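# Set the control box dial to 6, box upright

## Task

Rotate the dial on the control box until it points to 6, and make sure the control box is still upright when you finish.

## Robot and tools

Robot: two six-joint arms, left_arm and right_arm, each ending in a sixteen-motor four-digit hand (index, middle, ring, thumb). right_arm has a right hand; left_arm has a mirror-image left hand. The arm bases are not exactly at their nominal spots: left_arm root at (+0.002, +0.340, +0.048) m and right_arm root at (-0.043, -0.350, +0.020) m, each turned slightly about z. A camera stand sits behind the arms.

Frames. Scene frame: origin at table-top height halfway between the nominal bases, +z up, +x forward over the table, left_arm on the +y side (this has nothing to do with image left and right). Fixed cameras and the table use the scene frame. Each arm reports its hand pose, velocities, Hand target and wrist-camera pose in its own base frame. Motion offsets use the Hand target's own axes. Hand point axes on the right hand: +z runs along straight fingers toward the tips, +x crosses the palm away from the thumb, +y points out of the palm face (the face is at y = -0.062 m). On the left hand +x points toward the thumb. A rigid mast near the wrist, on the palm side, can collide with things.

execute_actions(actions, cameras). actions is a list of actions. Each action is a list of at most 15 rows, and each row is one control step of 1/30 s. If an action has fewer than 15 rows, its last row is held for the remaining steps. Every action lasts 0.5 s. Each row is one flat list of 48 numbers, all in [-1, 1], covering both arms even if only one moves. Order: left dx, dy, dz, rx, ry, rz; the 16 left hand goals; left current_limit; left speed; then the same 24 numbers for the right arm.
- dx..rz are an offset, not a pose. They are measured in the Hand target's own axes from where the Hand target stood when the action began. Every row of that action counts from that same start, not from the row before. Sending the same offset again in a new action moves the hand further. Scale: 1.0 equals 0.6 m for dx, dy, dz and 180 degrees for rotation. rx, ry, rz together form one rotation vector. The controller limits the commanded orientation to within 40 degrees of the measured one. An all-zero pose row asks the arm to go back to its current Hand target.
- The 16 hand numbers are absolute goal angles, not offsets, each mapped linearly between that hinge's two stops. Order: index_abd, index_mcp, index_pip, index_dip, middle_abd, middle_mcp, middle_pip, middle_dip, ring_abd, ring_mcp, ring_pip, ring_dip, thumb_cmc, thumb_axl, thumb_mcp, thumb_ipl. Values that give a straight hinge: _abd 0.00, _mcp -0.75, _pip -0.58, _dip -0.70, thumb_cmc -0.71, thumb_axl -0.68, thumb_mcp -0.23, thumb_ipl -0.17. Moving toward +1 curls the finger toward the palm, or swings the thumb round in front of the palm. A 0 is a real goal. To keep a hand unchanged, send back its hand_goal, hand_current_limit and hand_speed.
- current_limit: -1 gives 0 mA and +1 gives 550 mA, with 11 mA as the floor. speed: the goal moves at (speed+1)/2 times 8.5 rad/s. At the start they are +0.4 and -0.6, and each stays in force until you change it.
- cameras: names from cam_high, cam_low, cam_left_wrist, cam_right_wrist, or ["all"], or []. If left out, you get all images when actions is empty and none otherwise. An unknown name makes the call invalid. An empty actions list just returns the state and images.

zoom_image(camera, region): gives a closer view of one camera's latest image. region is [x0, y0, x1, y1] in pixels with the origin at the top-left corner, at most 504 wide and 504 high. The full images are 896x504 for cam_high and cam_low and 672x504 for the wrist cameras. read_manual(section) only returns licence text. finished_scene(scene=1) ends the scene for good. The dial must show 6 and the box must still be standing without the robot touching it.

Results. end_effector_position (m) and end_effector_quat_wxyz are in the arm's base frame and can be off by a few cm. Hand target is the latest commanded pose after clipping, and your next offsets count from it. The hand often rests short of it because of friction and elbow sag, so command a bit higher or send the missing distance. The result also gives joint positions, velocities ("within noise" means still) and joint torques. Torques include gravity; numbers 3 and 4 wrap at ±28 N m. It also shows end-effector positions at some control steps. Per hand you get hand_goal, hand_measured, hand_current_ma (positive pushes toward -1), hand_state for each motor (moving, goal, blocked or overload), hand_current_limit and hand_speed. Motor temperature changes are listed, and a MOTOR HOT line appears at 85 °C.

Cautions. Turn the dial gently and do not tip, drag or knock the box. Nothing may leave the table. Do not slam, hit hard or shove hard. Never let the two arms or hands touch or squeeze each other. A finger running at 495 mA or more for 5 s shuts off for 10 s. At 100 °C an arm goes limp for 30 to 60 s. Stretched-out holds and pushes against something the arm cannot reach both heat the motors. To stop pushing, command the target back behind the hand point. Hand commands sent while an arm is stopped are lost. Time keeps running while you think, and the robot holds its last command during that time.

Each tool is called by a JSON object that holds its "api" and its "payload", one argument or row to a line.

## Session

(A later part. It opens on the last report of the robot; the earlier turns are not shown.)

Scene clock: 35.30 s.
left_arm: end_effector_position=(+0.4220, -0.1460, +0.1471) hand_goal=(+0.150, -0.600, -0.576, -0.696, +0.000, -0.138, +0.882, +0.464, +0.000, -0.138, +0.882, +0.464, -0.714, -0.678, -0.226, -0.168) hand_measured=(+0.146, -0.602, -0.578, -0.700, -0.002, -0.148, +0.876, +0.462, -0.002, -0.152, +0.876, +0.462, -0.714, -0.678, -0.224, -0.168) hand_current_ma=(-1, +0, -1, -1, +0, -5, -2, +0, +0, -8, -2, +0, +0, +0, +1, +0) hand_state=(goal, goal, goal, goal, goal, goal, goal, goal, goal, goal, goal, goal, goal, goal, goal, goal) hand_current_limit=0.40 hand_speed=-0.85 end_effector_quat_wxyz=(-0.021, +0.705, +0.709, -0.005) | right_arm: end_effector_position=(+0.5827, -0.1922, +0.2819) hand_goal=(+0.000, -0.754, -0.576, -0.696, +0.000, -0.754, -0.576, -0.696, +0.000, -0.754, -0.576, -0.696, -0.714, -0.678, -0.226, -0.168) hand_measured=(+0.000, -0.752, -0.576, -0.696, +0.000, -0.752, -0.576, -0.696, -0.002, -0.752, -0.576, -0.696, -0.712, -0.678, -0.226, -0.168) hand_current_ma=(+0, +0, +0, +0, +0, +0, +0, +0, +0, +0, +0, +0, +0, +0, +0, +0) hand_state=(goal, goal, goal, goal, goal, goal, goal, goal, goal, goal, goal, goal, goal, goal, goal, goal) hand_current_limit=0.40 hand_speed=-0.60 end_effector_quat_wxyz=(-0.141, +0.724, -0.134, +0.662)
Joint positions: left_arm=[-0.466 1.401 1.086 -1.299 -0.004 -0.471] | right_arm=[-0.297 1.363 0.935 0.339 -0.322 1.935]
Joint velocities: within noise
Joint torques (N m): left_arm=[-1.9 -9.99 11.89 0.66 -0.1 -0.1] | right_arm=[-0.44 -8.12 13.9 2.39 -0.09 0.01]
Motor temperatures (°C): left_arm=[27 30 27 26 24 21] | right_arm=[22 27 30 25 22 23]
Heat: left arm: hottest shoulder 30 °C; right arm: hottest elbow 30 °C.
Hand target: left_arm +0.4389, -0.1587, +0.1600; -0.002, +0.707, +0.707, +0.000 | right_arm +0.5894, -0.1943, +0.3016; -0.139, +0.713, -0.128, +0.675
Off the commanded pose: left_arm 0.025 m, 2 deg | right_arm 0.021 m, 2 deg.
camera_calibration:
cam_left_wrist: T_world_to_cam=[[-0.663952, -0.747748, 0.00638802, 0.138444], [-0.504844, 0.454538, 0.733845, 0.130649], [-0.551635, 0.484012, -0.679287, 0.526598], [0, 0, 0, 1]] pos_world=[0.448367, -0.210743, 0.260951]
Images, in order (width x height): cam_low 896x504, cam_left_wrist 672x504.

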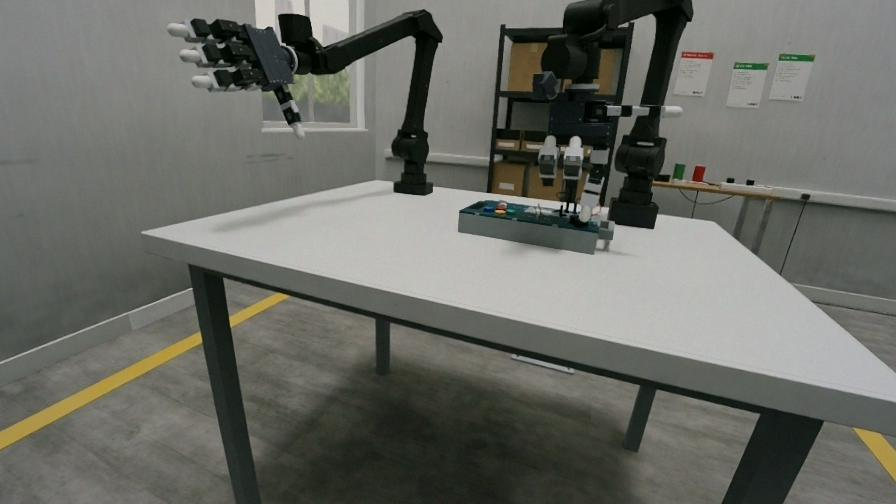

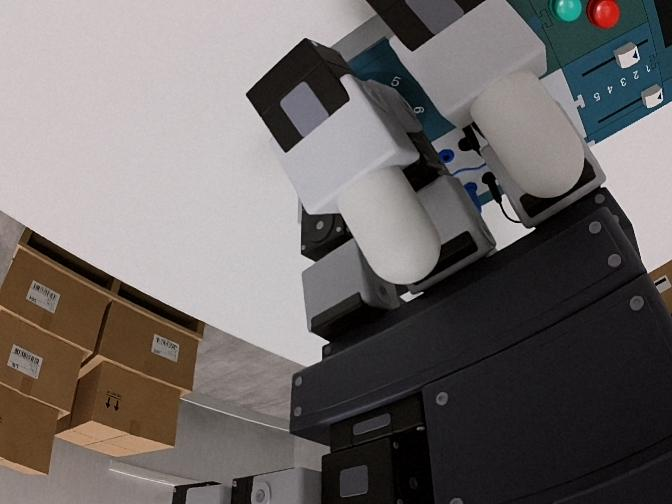

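{"api": "execute_actions", "payload": {
  "actions": [
    [[-0.02,0,0.02,0,0,0,0.25,-0.63,-0.576,-0.696,0,-0.137,0.883,0.464,0,-0.137,0.883,0.464,-0.714,-0.678,-0.226,-0.168,0.4,-0.85,0,0,0,0,0,0,0,-0.754,-0.576,-0.696,0,-0.754,-0.576,-0.696,0,-0.754,-0.576,-0.696,-0.714,-0.678,-0.226,-0.168,0.4,-0.6]]
  ],
  "cameras": ["cam_high", "cam_low"]
}}

{"api": "zoom_image", "payload": {
  "camera": "cam_high",
  "region": [565, 210, 635, 280]
}}

{"api": "zoom_image", "payload": {
  "camera": "cam_low",
  "region": [550, 180, 630, 260]
}}

Scene clock: 36.47 s.
left_arm: end_effector_position=(+0.4253, -0.1593, +0.1379) hand_goal=(+0.250, -0.630, -0.576, -0.696, +0.000, -0.138, +0.882, +0.464, +0.000, -0.138, +0.882, +0.464, -0.714, -0.678, -0.226, -0.168) hand_measured=(+0.244, -0.626, -0.574, -0.696, -0.002, -0.148, +0.876, +0.462, -0.002, -0.152, +0.876, +0.462, -0.714, -0.678, -0.224, -0.168) hand_current_ma=(-1, +1, +0, +0, +0, -5, -2, +0, +0, -8, -2, +0, +0, +0, +1, +0) hand_state=(goal, goal, goal, goal, goal, goal, goal, goal, goal, goal, goal, goal, goal, goal, goal, goal) hand_current_limit=0.40 hand_speed=-0.85 end_effector_quat_wxyz=(-0.018, +0.707, +0.707, -0.003) | right_arm: end_effector_position=(+0.5827, -0.1922, +0.2819) hand_goal=(+0.000, -0.754, -0.576, -0.696, +0.000, -0.754, -0.576, -0.696, +0.000, -0.754, -0.576, -0.696, -0.714, -0.678, -0.226, -0.168) hand_measured=(+0.000, -0.752, -0.576, -0.696, +0.000, -0.752, -0.576, -0.696, -0.002, -0.752, -0.576, -0.696, -0.712, -0.678, -0.226, -0.168) hand_current_ma=(+0, +0, +0, +0, +0, +0, +0, +0, +0, +0, +0, +0, +0, +0, +0, +0) hand_state=(goal, goal, goal, goal, goal, goal, goal, goal, goal, goal, goal, goal, goal, goal, goal, goal) hand_current_limit=0.40 hand_speed=-0.60 end_effector_quat_wxyz=(-0.141, +0.724, -0.134, +0.662)
Joint positions: left_arm=[-0.491 1.428 1.087 -1.267 -0.004 -0.491] | right_arm=[-0.297 1.363 0.935 0.339 -0.322 1.935]
Joint torques (N m): left_arm=[-1.96 -10.4 11.03 0.38 -0.07 -0.14] | right_arm=[-0.5 -8.18 13.9 2.4 -0.1 0.01]
Heat: left arm: hottest shoulder 30 °C; right arm: hottest elbow 31 °C.
Hand target: left_arm +0.4388, -0.1707, +0.1480; -0.002, +0.707, +0.707, +0.001 | right_arm +0.5894, -0.1943, +0.3016; -0.139, +0.713, -0.128, +0.675
Off the commanded pose: left_arm 0.020 m, 2 deg | right_arm 0.021 m, 2 deg.
Step readings (end_effector_position of left_arm | right_arm):
0: (+0.4220, -0.1460, +0.1471) | (+0.5827, -0.1922, +0.2819)
1: (+0.4221, -0.1462, +0.1471) | (+0.5827, -0.1922, +0.2819)
2: (+0.4224, -0.1468, +0.1471) | (+0.5827, -0.1922, +0.2819)
4: (+0.4236, -0.1483, +0.1466) | (+0.5827, -0.1922, +0.2819)
8: (+0.4236, -0.1519, +0.1461) | (+0.5827, -0.1922, +0.2819)
15: (+0.4256, -0.1568, +0.1416) | (+0.5827, -0.1922, +0.2819)
Images, in order (width x height): cam_high 896x504, cam_low 896x504.

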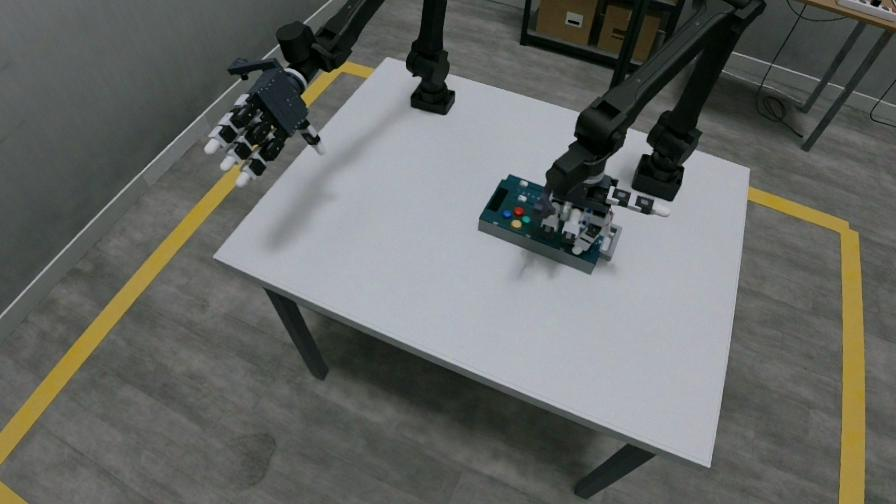

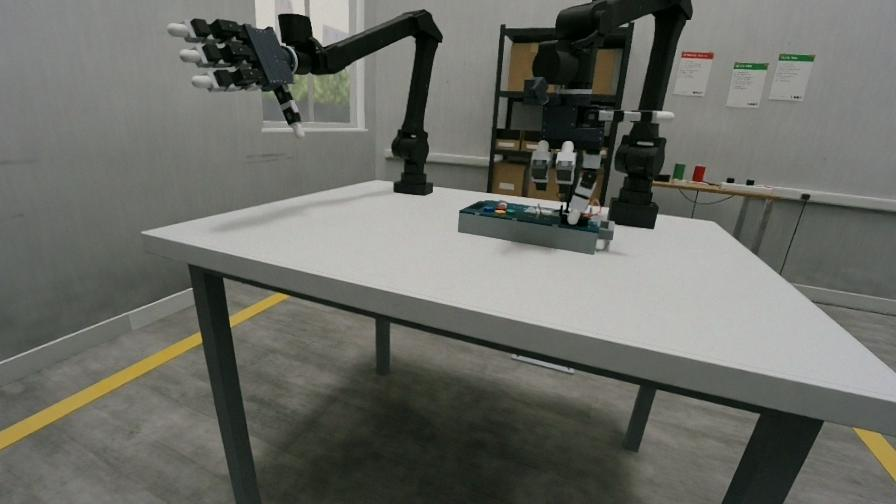

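Scaled by 7.200 from the camera's 896x504 image, which has a finer 1280x720 frame.

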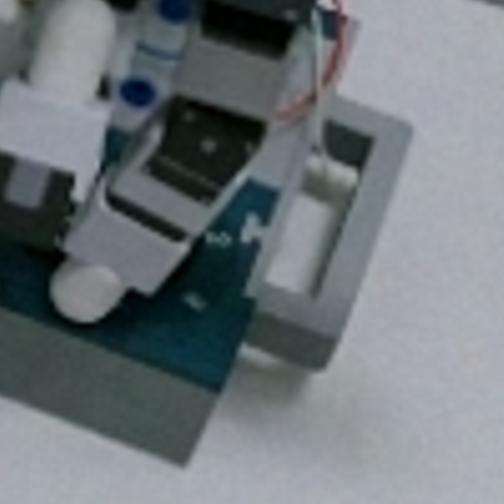

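Scaled by 6.300 from the camera's 896x504 image, which has a finer 1280x720 frame.

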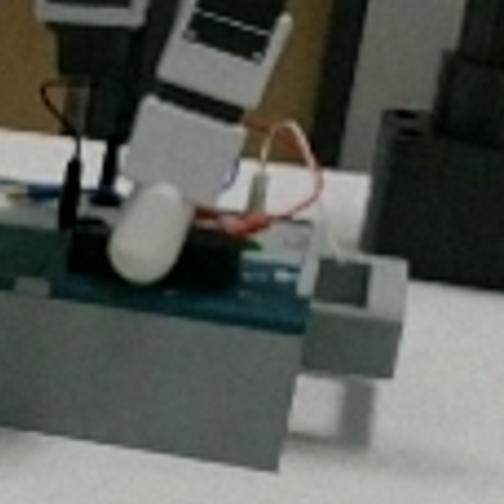

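{"api": "execute_actions", "payload": {
  "actions": [
    [[-0.006,-0.02,0,0,0,0,0.4,-0.79,-0.576,-0.696,0,-0.137,0.883,0.464,0,-0.137,0.883,0.464,-0.714,-0.678,-0.226,-0.168,0.4,-0.92,0,0,0,0,0,0,0,-0.754,-0.576,-0.696,0,-0.754,-0.576,-0.696,0,-0.754,-0.576,-0.696,-0.714,-0.678,-0.226,-0.168,0.4,-0.6]]
  ],
  "cameras": ["cam_high", "cam_low", "cam_left_wrist"]
}}

{"api": "zoom_image", "payload": {
  "camera": "cam_high",
  "region": [565, 210, 635, 280]
}}

{"api": "zoom_image", "payload": {
  "camera": "cam_low",
  "region": [550, 180, 630, 260]
}}

Scene clock: 38.73 s.
left_arm: end_effector_position=(+0.4239, -0.1664, +0.1388) hand_goal=(+0.400, -0.790, -0.576, -0.696, +0.000, -0.138, +0.882, +0.464, +0.000, -0.138, +0.882, +0.464, -0.714, -0.678, -0.226, -0.168) hand_measured=(+0.370, -0.726, -0.558, -0.688, -0.002, -0.148, +0.876, +0.462, -0.002, -0.152, +0.876, +0.462, -0.714, -0.678, -0.224, -0.168) hand_current_ma=(-22, +110, +11, +3, +0, -5, -2, +0, +0, -8, -2, +0, +0, +0, +1, +0) hand_state=(blocked, blocked, goal, goal, goal, goal, goal, goal, goal, goal, goal, goal, goal, goal, goal, goal) hand_current_limit=0.40 hand_speed=-0.92 end_effector_quat_wxyz=(-0.015, +0.708, +0.706, +0.001) | right_arm: end_effector_position=(+0.5827, -0.1922, +0.2819) hand_goal=(+0.000, -0.754, -0.576, -0.696, +0.000, -0.754, -0.576, -0.696, +0.000, -0.754, -0.576, -0.696, -0.714, -0.678, -0.226, -0.168) hand_measured=(+0.000, -0.752, -0.576, -0.696, +0.000, -0.752, -0.576, -0.696, -0.002, -0.752, -0.576, -0.696, -0.712, -0.678, -0.226, -0.168) hand_current_ma=(+0, +0, +0, +0, +0, +0, +0, +0, +0, +0, +0, +0, +0, +0, +0, +0) hand_state=(goal, goal, goal, goal, goal, goal, goal, goal, goal, goal, goal, goal, goal, goal, goal, goal) hand_current_limit=0.40 hand_speed=-0.60 end_effector_quat_wxyz=(-0.141, +0.724, -0.134, +0.662)
Joint positions: left_arm=[-0.512 1.428 1.087 -1.259 -0.011 -0.511] | right_arm=[-0.297 1.363 0.935 0.339 -0.322 1.935]
Joint torques (N m): left_arm=[-1.73 -12.28 9.4 0.24 0.2 -0.16] | right_arm=[-0.44 -8.18 13.9 2.41 -0.09 0.01]
Heat: left arm: hottest shoulder 30 °C; right arm: hottest elbow 31 °C.
Hand target: left_arm +0.4268, -0.1743, +0.1480; -0.002, +0.707, +0.707, +0.001 | right_arm +0.5894, -0.1943, +0.3016; -0.139, +0.713, -0.128, +0.675
Off the commanded pose: left_arm 0.012 m, 2 deg | right_arm 0.021 m, 2 deg.
Step readings (end_effector_position of left_arm | right_arm):
0: (+0.4253, -0.1593, +0.1379) | (+0.5827, -0.1922, +0.2819)
1: (+0.4253, -0.1593, +0.1379) | (+0.5827, -0.1922, +0.2819)
2: (+0.4252, -0.1595, +0.1379) | (+0.5827, -0.1922, +0.2819)
4: (+0.4244, -0.1611, +0.1379) | (+0.5827, -0.1922, +0.2819)
8: (+0.4221, -0.1662, +0.1380) | (+0.5827, -0.1922, +0.2819)
15: (+0.4231, -0.1662, +0.1386) | (+0.5827, -0.1922, +0.2819)
camera_calibration:
cam_left_wrist: T_world_to_cam=[[-0.669275, -0.742996, -0.00526833, 0.129081], [-0.514194, 0.458034, 0.725127, 0.152644], [-0.536353, 0.488019, -0.688595, 0.527473], [0, 0, 0, 1]] pos_world=[0.447792, -0.231426, 0.253209]
Images, in order (width x height): cam_high 896x504, cam_low 896x504, cam_left_wrist 672x504.

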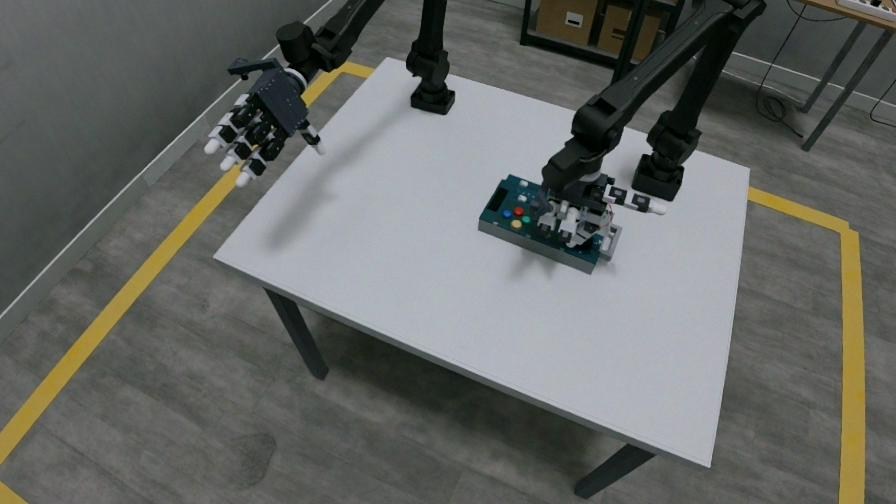

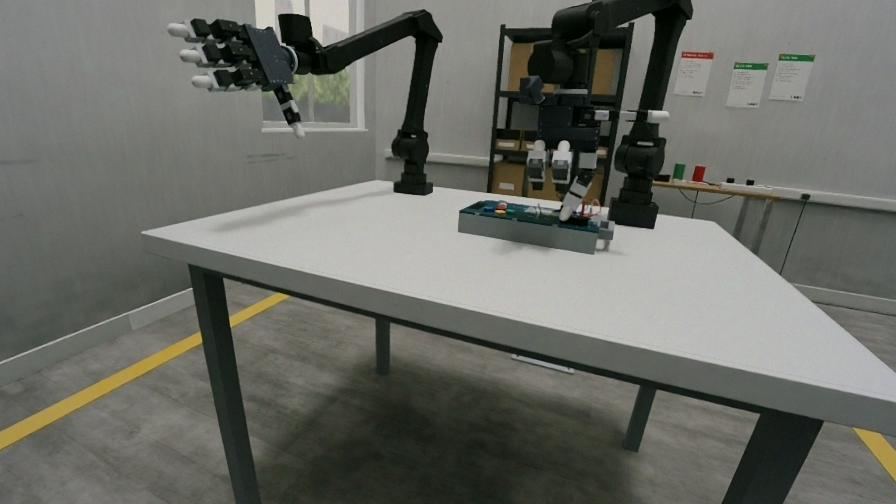

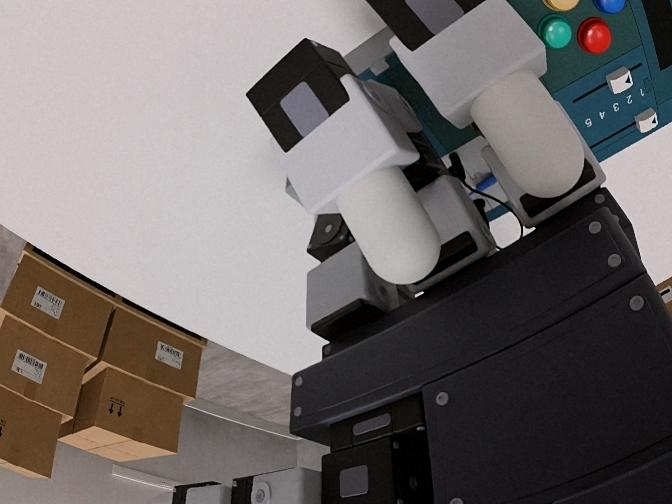

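Scaled by 7.200 from the camera's 896x504 image, which has a finer 1280x720 frame.

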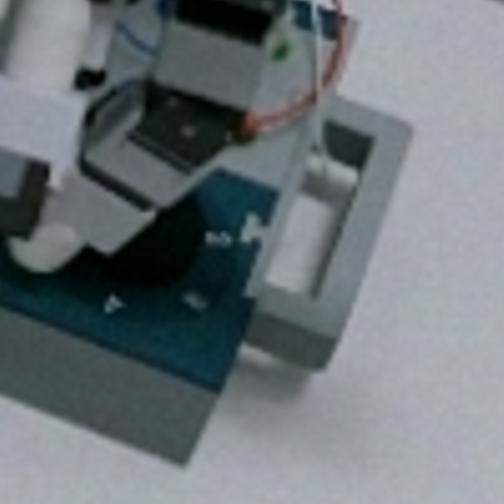

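Scaled by 6.300 from the camera's 896x504 image, which has a finer 1280x720 frame.

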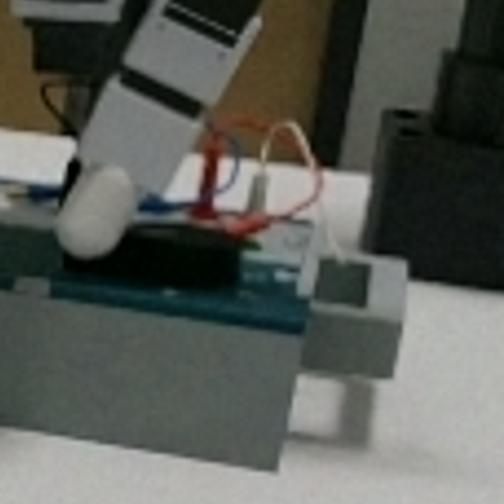

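{"api": "execute_actions", "payload": {
  "actions": [
    [[0,0,0,0,0,0,0.4,-0.87,-0.62,-0.73,0,-0.137,0.883,0.464,0,-0.137,0.883,0.464,-0.714,-0.678,-0.226,-0.168,0.4,-0.92,0,0,0,0,0,0,0,-0.754,-0.576,-0.696,0,-0.754,-0.576,-0.696,0,-0.754,-0.576,-0.696,-0.714,-0.678,-0.226,-0.168,0.4,-0.6]]
  ],
  "cameras": ["cam_high", "cam_low", "cam_left_wrist"]
}}

{"api": "zoom_image", "payload": {
  "camera": "cam_high",
  "region": [565, 210, 635, 280]
}}

{"api": "zoom_image", "payload": {
  "camera": "cam_low",
  "region": [550, 180, 630, 260]
}}

Scene clock: 40.20 s.
left_arm: end_effector_position=(+0.4236, -0.1680, +0.1387) hand_goal=(+0.400, -0.870, -0.620, -0.730, +0.000, -0.138, +0.882, +0.464, +0.000, -0.138, +0.882, +0.464, -0.714, -0.678, -0.226, -0.168) hand_measured=(+0.396, -0.860, -0.616, -0.726, -0.002, -0.148, +0.876, +0.462, -0.002, -0.152, +0.876, +0.462, -0.714, -0.678, -0.224, -0.168) hand_current_ma=(-1, +5, +1, +1, +0, -5, -2, +0, +0, -8, -1, +0, +0, +0, +1, +0) hand_state=(goal, goal, goal, goal, goal, goal, goal, goal, goal, goal, goal, goal, goal, goal, goal, goal) hand_current_limit=0.40 hand_speed=-0.92 end_effector_quat_wxyz=(-0.013, +0.707, +0.707, -0.002) | right_arm: end_effector_position=(+0.5827, -0.1922, +0.2819) hand_goal=(+0.000, -0.754, -0.576, -0.696, +0.000, -0.754, -0.576, -0.696, +0.000, -0.754, -0.576, -0.696, -0.714, -0.678, -0.226, -0.168) hand_measured=(+0.000, -0.752, -0.576, -0.696, +0.000, -0.752, -0.576, -0.696, -0.002, -0.752, -0.576, -0.696, -0.712, -0.678, -0.226, -0.168) hand_current_ma=(+0, +0, +0, +0, +0, +0, +0, +0, +0, +0, +0, +0, +0, +0, +0, +0) hand_state=(goal, goal, goal, goal, goal, goal, goal, goal, goal, goal, goal, goal, goal, goal, goal, goal) hand_current_limit=0.40 hand_speed=-0.60 end_effector_quat_wxyz=(-0.141, +0.724, -0.134, +0.662)
Joint positions: left_arm=[-0.513 1.427 1.087 -1.256 -0.004 -0.512] | right_arm=[-0.297 1.363 0.935 0.339 -0.322 1.935]
Joint torques (N m): left_arm=[-2.14 -12.16 9.36 0.38 -0.05 -0.11] | right_arm=[-0.44 -8.12 13.9 2.4 -0.09 0.01]
Heat: left arm: hottest shoulder 30 °C; right arm: hottest elbow 31 °C.
Hand target: left_arm +0.4268, -0.1742, +0.1480; -0.002, +0.707, +0.707, +0.001 | right_arm +0.5894, -0.1943, +0.3016; -0.139, +0.713, -0.128, +0.675
Off the commanded pose: left_arm 0.012 m, 1 deg | right_arm 0.021 m, 2 deg.
Step readings (end_effector_position of left_arm | right_arm):
0: (+0.4239, -0.1664, +0.1388) | (+0.5827, -0.1922, +0.2819)
1: (+0.4239, -0.1664, +0.1388) | (+0.5827, -0.1922, +0.2819)
2: (+0.4239, -0.1664, +0.1388) | (+0.5827, -0.1922, +0.2819)
4: (+0.4241, -0.1666, +0.1389) | (+0.5827, -0.1922, +0.2819)
8: (+0.4242, -0.1673, +0.1388) | (+0.5827, -0.1922, +0.2819)
15: (+0.4236, -0.1680, +0.1387) | (+0.5827, -0.1922, +0.2819)
camera_calibration:
cam_left_wrist: T_world_to_cam=[[-0.668844, -0.743403, 0.000796224, 0.126661], [-0.513749, 0.462996, 0.722286, 0.154371], [-0.537318, 0.482687, -0.691594, 0.527929], [0, 0, 0, 1]] pos_world=[0.44769, -0.232138, 0.253512]
Images, in order (width x height): cam_high 896x504, cam_low 896x504, cam_left_wrist 672x504.

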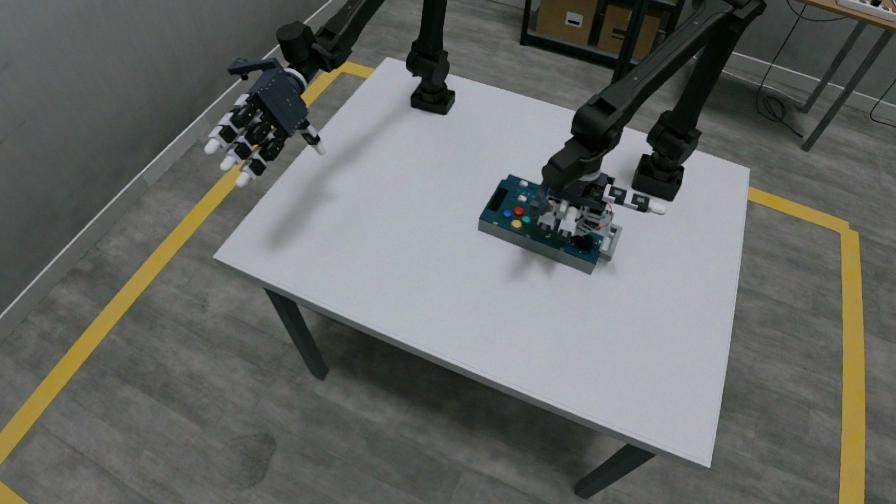

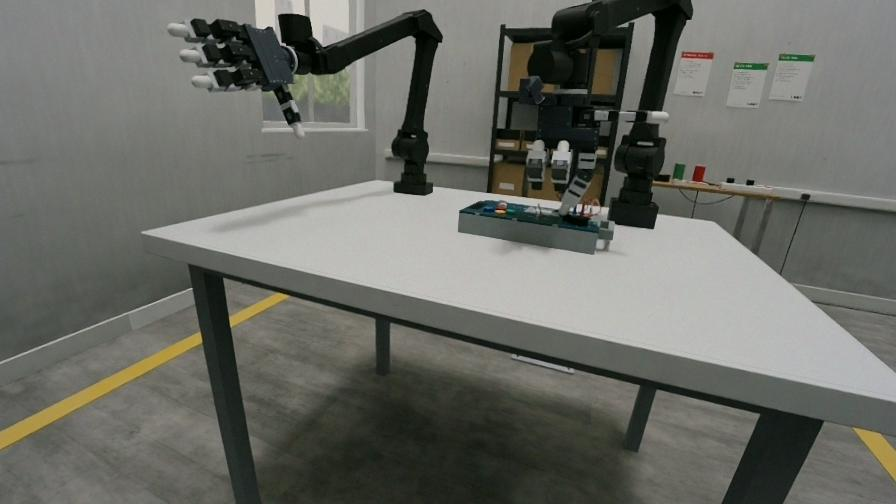

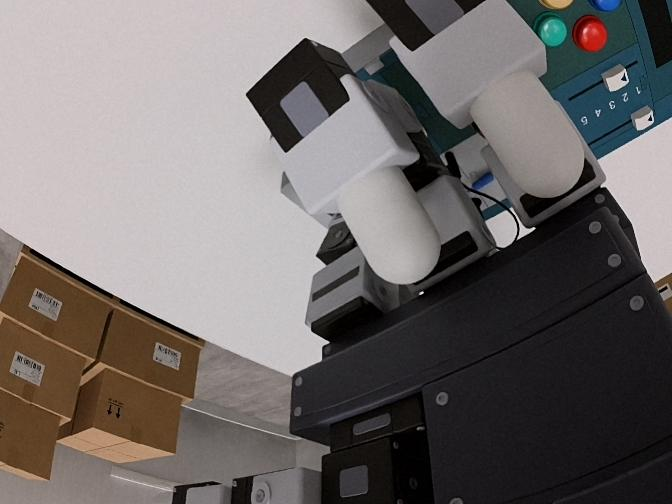

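Scaled by 7.200 from the camera's 896x504 image, which has a finer 1280x720 frame.

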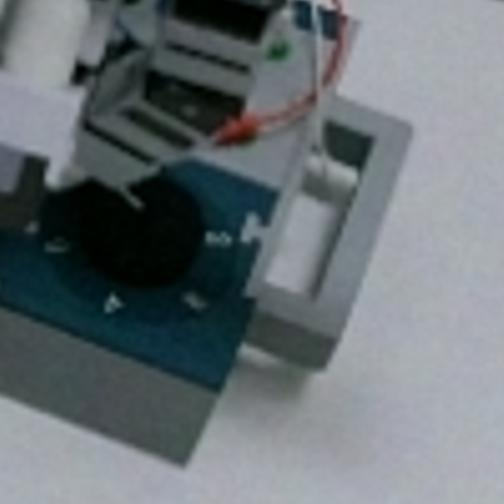

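Scaled by 6.300 from the camera's 896x504 image, which has a finer 1280x720 frame.

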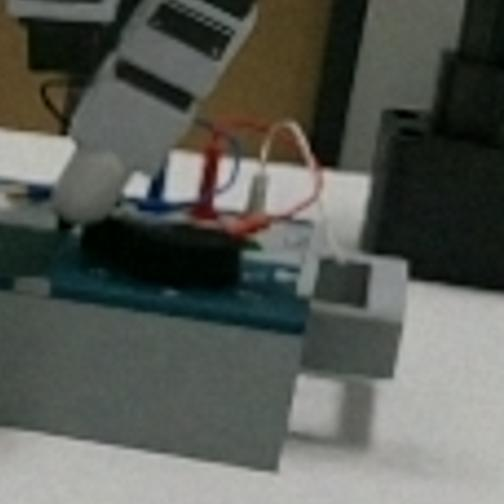

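{"api": "execute_actions", "payload": {
  "actions": [
    [[0,0,0,0,0,0,0.46,-0.78,-0.62,-0.73,0,-0.137,0.883,0.464,0,-0.137,0.883,0.464,-0.714,-0.678,-0.226,-0.168,0.4,-0.92,0,0,0,0,0,0,0,-0.754,-0.576,-0.696,0,-0.754,-0.576,-0.696,0,-0.754,-0.576,-0.696,-0.714,-0.678,-0.226,-0.168,0.4,-0.6]],
    [[-0.005,0,-0.05,0,0,0,0.46,-0.78,-0.62,-0.73,0,-0.137,0.883,0.464,0,-0.137,0.883,0.464,-0.714,-0.678,-0.226,-0.168,0.4,-0.92,0,0,0,0,0,0,0,-0.754,-0.576,-0.696,0,-0.754,-0.576,-0.696,0,-0.754,-0.576,-0.696,-0.714,-0.678,-0.226,-0.168,0.4,-0.6]],
    [[0,0,-0.08,0,0,0,0.46,-0.78,-0.62,-0.73,0,-0.137,0.883,0.464,0,-0.137,0.883,0.464,-0.714,-0.678,-0.226,-0.168,0.4,-0.92,0,0,0,0,0,0,0,-0.754,-0.576,-0.696,0,-0.754,-0.576,-0.696,0,-0.754,-0.576,-0.696,-0.714,-0.678,-0.226,-0.168,0.4,-0.6]]
  ],
  "cameras": ["all"]
}}

{"api": "zoom_image", "payload": {
  "camera": "cam_high",
  "region": [565, 210, 635, 280]
}}

{"api": "zoom_image", "payload": {
  "camera": "cam_low",
  "region": [550, 180, 630, 260]
}}

Scene clock: 42.60 s.
left_arm: end_effector_position=(+0.4190, -0.1683, +0.2107) hand_goal=(+0.460, -0.780, -0.620, -0.730, +0.000, -0.138, +0.882, +0.464, +0.000, -0.138, +0.882, +0.464, -0.714, -0.678, -0.226, -0.168) hand_measured=(+0.454, -0.778, -0.616, -0.726, -0.002, -0.148, +0.876, +0.462, -0.002, -0.152, +0.876, +0.462, -0.714, -0.678, -0.224, -0.168) hand_current_ma=(-2, +0, +1, +1, +0, -5, -2, +0, +0, -8, -1, +0, +0, +0, +1, +0) hand_state=(goal, goal, goal, goal, goal, goal, goal, goal, goal, goal, goal, goal, goal, goal, goal, goal) hand_current_limit=0.40 hand_speed=-0.92 end_effector_quat_wxyz=(-0.015, +0.707, +0.707, -0.002) | right_arm: end_effector_position=(+0.5827, -0.1922, +0.2819) hand_goal=(+0.000, -0.754, -0.576, -0.696, +0.000, -0.754, -0.576, -0.696, +0.000, -0.754, -0.576, -0.696, -0.714, -0.678, -0.226, -0.168) hand_measured=(+0.000, -0.752, -0.576, -0.696, +0.000, -0.752, -0.576, -0.696, -0.002, -0.752, -0.576, -0.696, -0.712, -0.678, -0.226, -0.168) hand_current_ma=(+0, +0, +0, +0, +0, +0, +0, +0, +0, +0, +0, +0, +0, +0, +0, +0) hand_state=(goal, goal, goal, goal, goal, goal, goal, goal, goal, goal, goal, goal, goal, goal, goal, goal) hand_current_limit=0.40 hand_speed=-0.60 end_effector_quat_wxyz=(-0.141, +0.724, -0.134, +0.662)
Joint positions: left_arm=[-0.52 1.373 1.227 -1.454 -0.004 -0.519] | right_arm=[-0.297 1.363 0.935 0.339 -0.322 1.935]
Joint torques (N m): left_arm=[-2.78 -10.81 11.89 -0.23 -0.07 -0.14] | right_arm=[-0.5 -8.18 13.89 2.41 -0.09 0.01]
Heat: left arm: hottest shoulder 30 °C; right arm: hottest elbow 32 °C.
Hand target: left_arm +0.4270, -0.1774, +0.2261; -0.002, +0.707, +0.707, +0.001 | right_arm +0.5894, -0.1943, +0.3016; -0.139, +0.713, -0.128, +0.675
Off the commanded pose: left_arm 0.020 m, 2 deg | right_arm 0.021 m, 2 deg.
Step readings (end_effector_position of left_arm | right_arm):
0: (+0.4236, -0.1680, +0.1387) | (+0.5827, -0.1922, +0.2819)
1: (+0.4236, -0.1680, +0.1387) | (+0.5827, -0.1922, +0.2819)
2: (+0.4236, -0.1680, +0.1387) | (+0.5827, -0.1922, +0.2819)
4: (+0.4236, -0.1680, +0.1387) | (+0.5827, -0.1922, +0.2819)
8: (+0.4236, -0.1680, +0.1387) | (+0.5827, -0.1922, +0.2819)
15: (+0.4236, -0.1680, +0.1387) | (+0.5827, -0.1922, +0.2819)
16: (+0.4236, -0.1680, +0.1387) | (+0.5827, -0.1922, +0.2819)
17: (+0.4227, -0.1676, +0.1386) | (+0.5827, -0.1922, +0.2819)
19: (+0.4192, -0.1662, +0.1391) | (+0.5827, -0.1922, +0.2819)
23: (+0.4144, -0.1653, +0.1458) | (+0.5827, -0.1922, +0.2819)
30: (+0.4175, -0.1675, +0.1578) | (+0.5827, -0.1922, +0.2819)
31: (+0.4175, -0.1675, +0.1582) | (+0.5827, -0.1922, +0.2819)
32: (+0.4163, -0.1668, +0.1595) | (+0.5827, -0.1922, +0.2819)
34: (+0.4137, -0.1653, +0.1656) | (+0.5827, -0.1922, +0.2819)
38: (+0.4168, -0.1671, +0.1904) | (+0.5827, -0.1922, +0.2819)
45: (+0.4201, -0.1690, +0.2109) | (+0.5827, -0.1922, +0.2819)
camera_calibration:
cam_left_wrist: T_world_to_cam=[[-0.668567, -0.74365, 0.00176497, 0.122925], [-0.511669, 0.461728, 0.72457, 0.0986883], [-0.539642, 0.483521, -0.689199, 0.575949], [0, 0, 0, 1]] pos_world=[0.443486, -0.232637, 0.325219]

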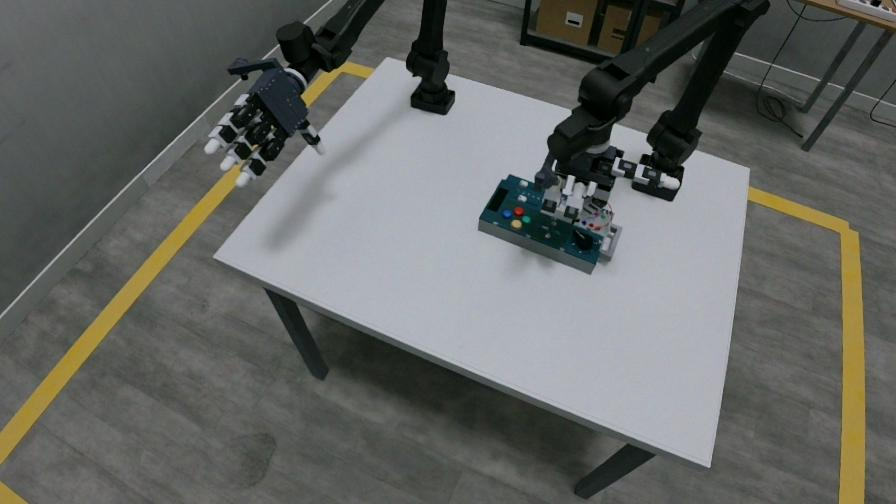

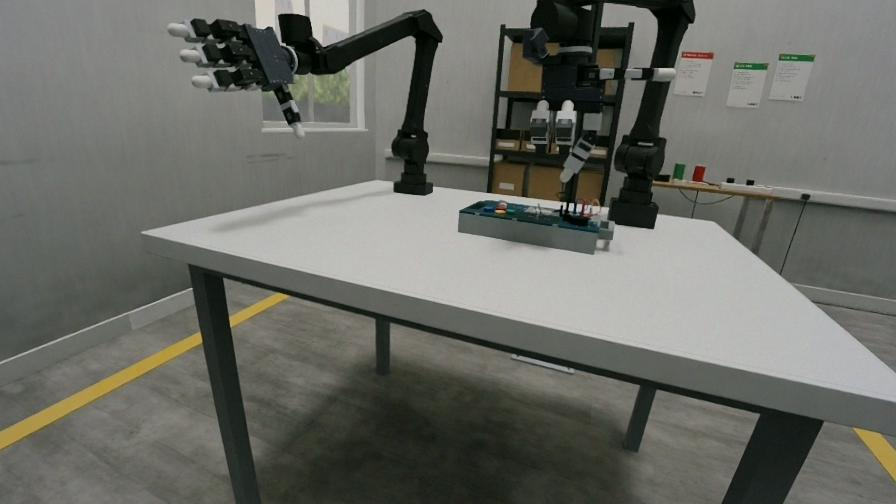

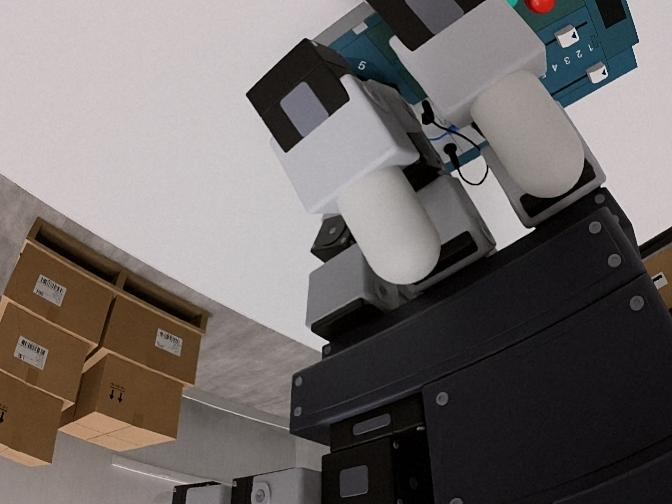

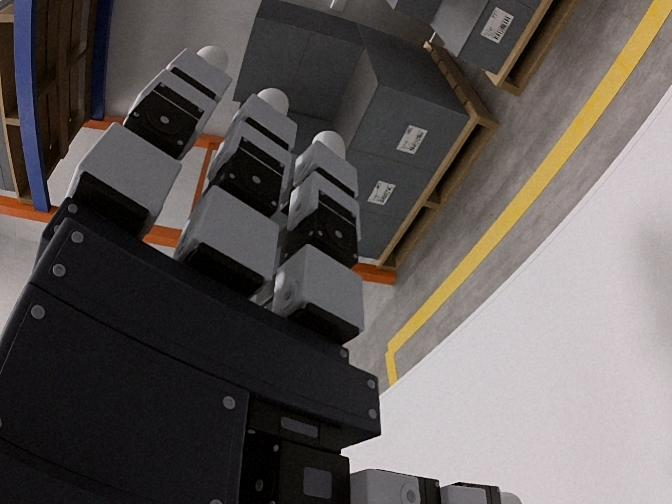

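Scaled by 7.200 from the camera's 896x504 image, which has a finer 1280x720 frame.

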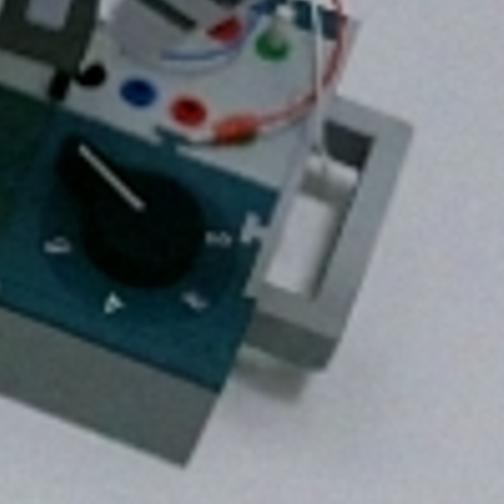

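Scaled by 6.300 from the camera's 896x504 image, which has a finer 1280x720 frame.

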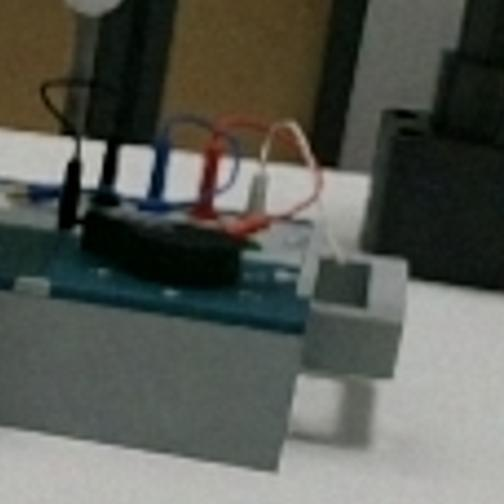

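{"api": "finished_scene", "payload": {
  "scene": 1
}}

The scene is finished: the task was done.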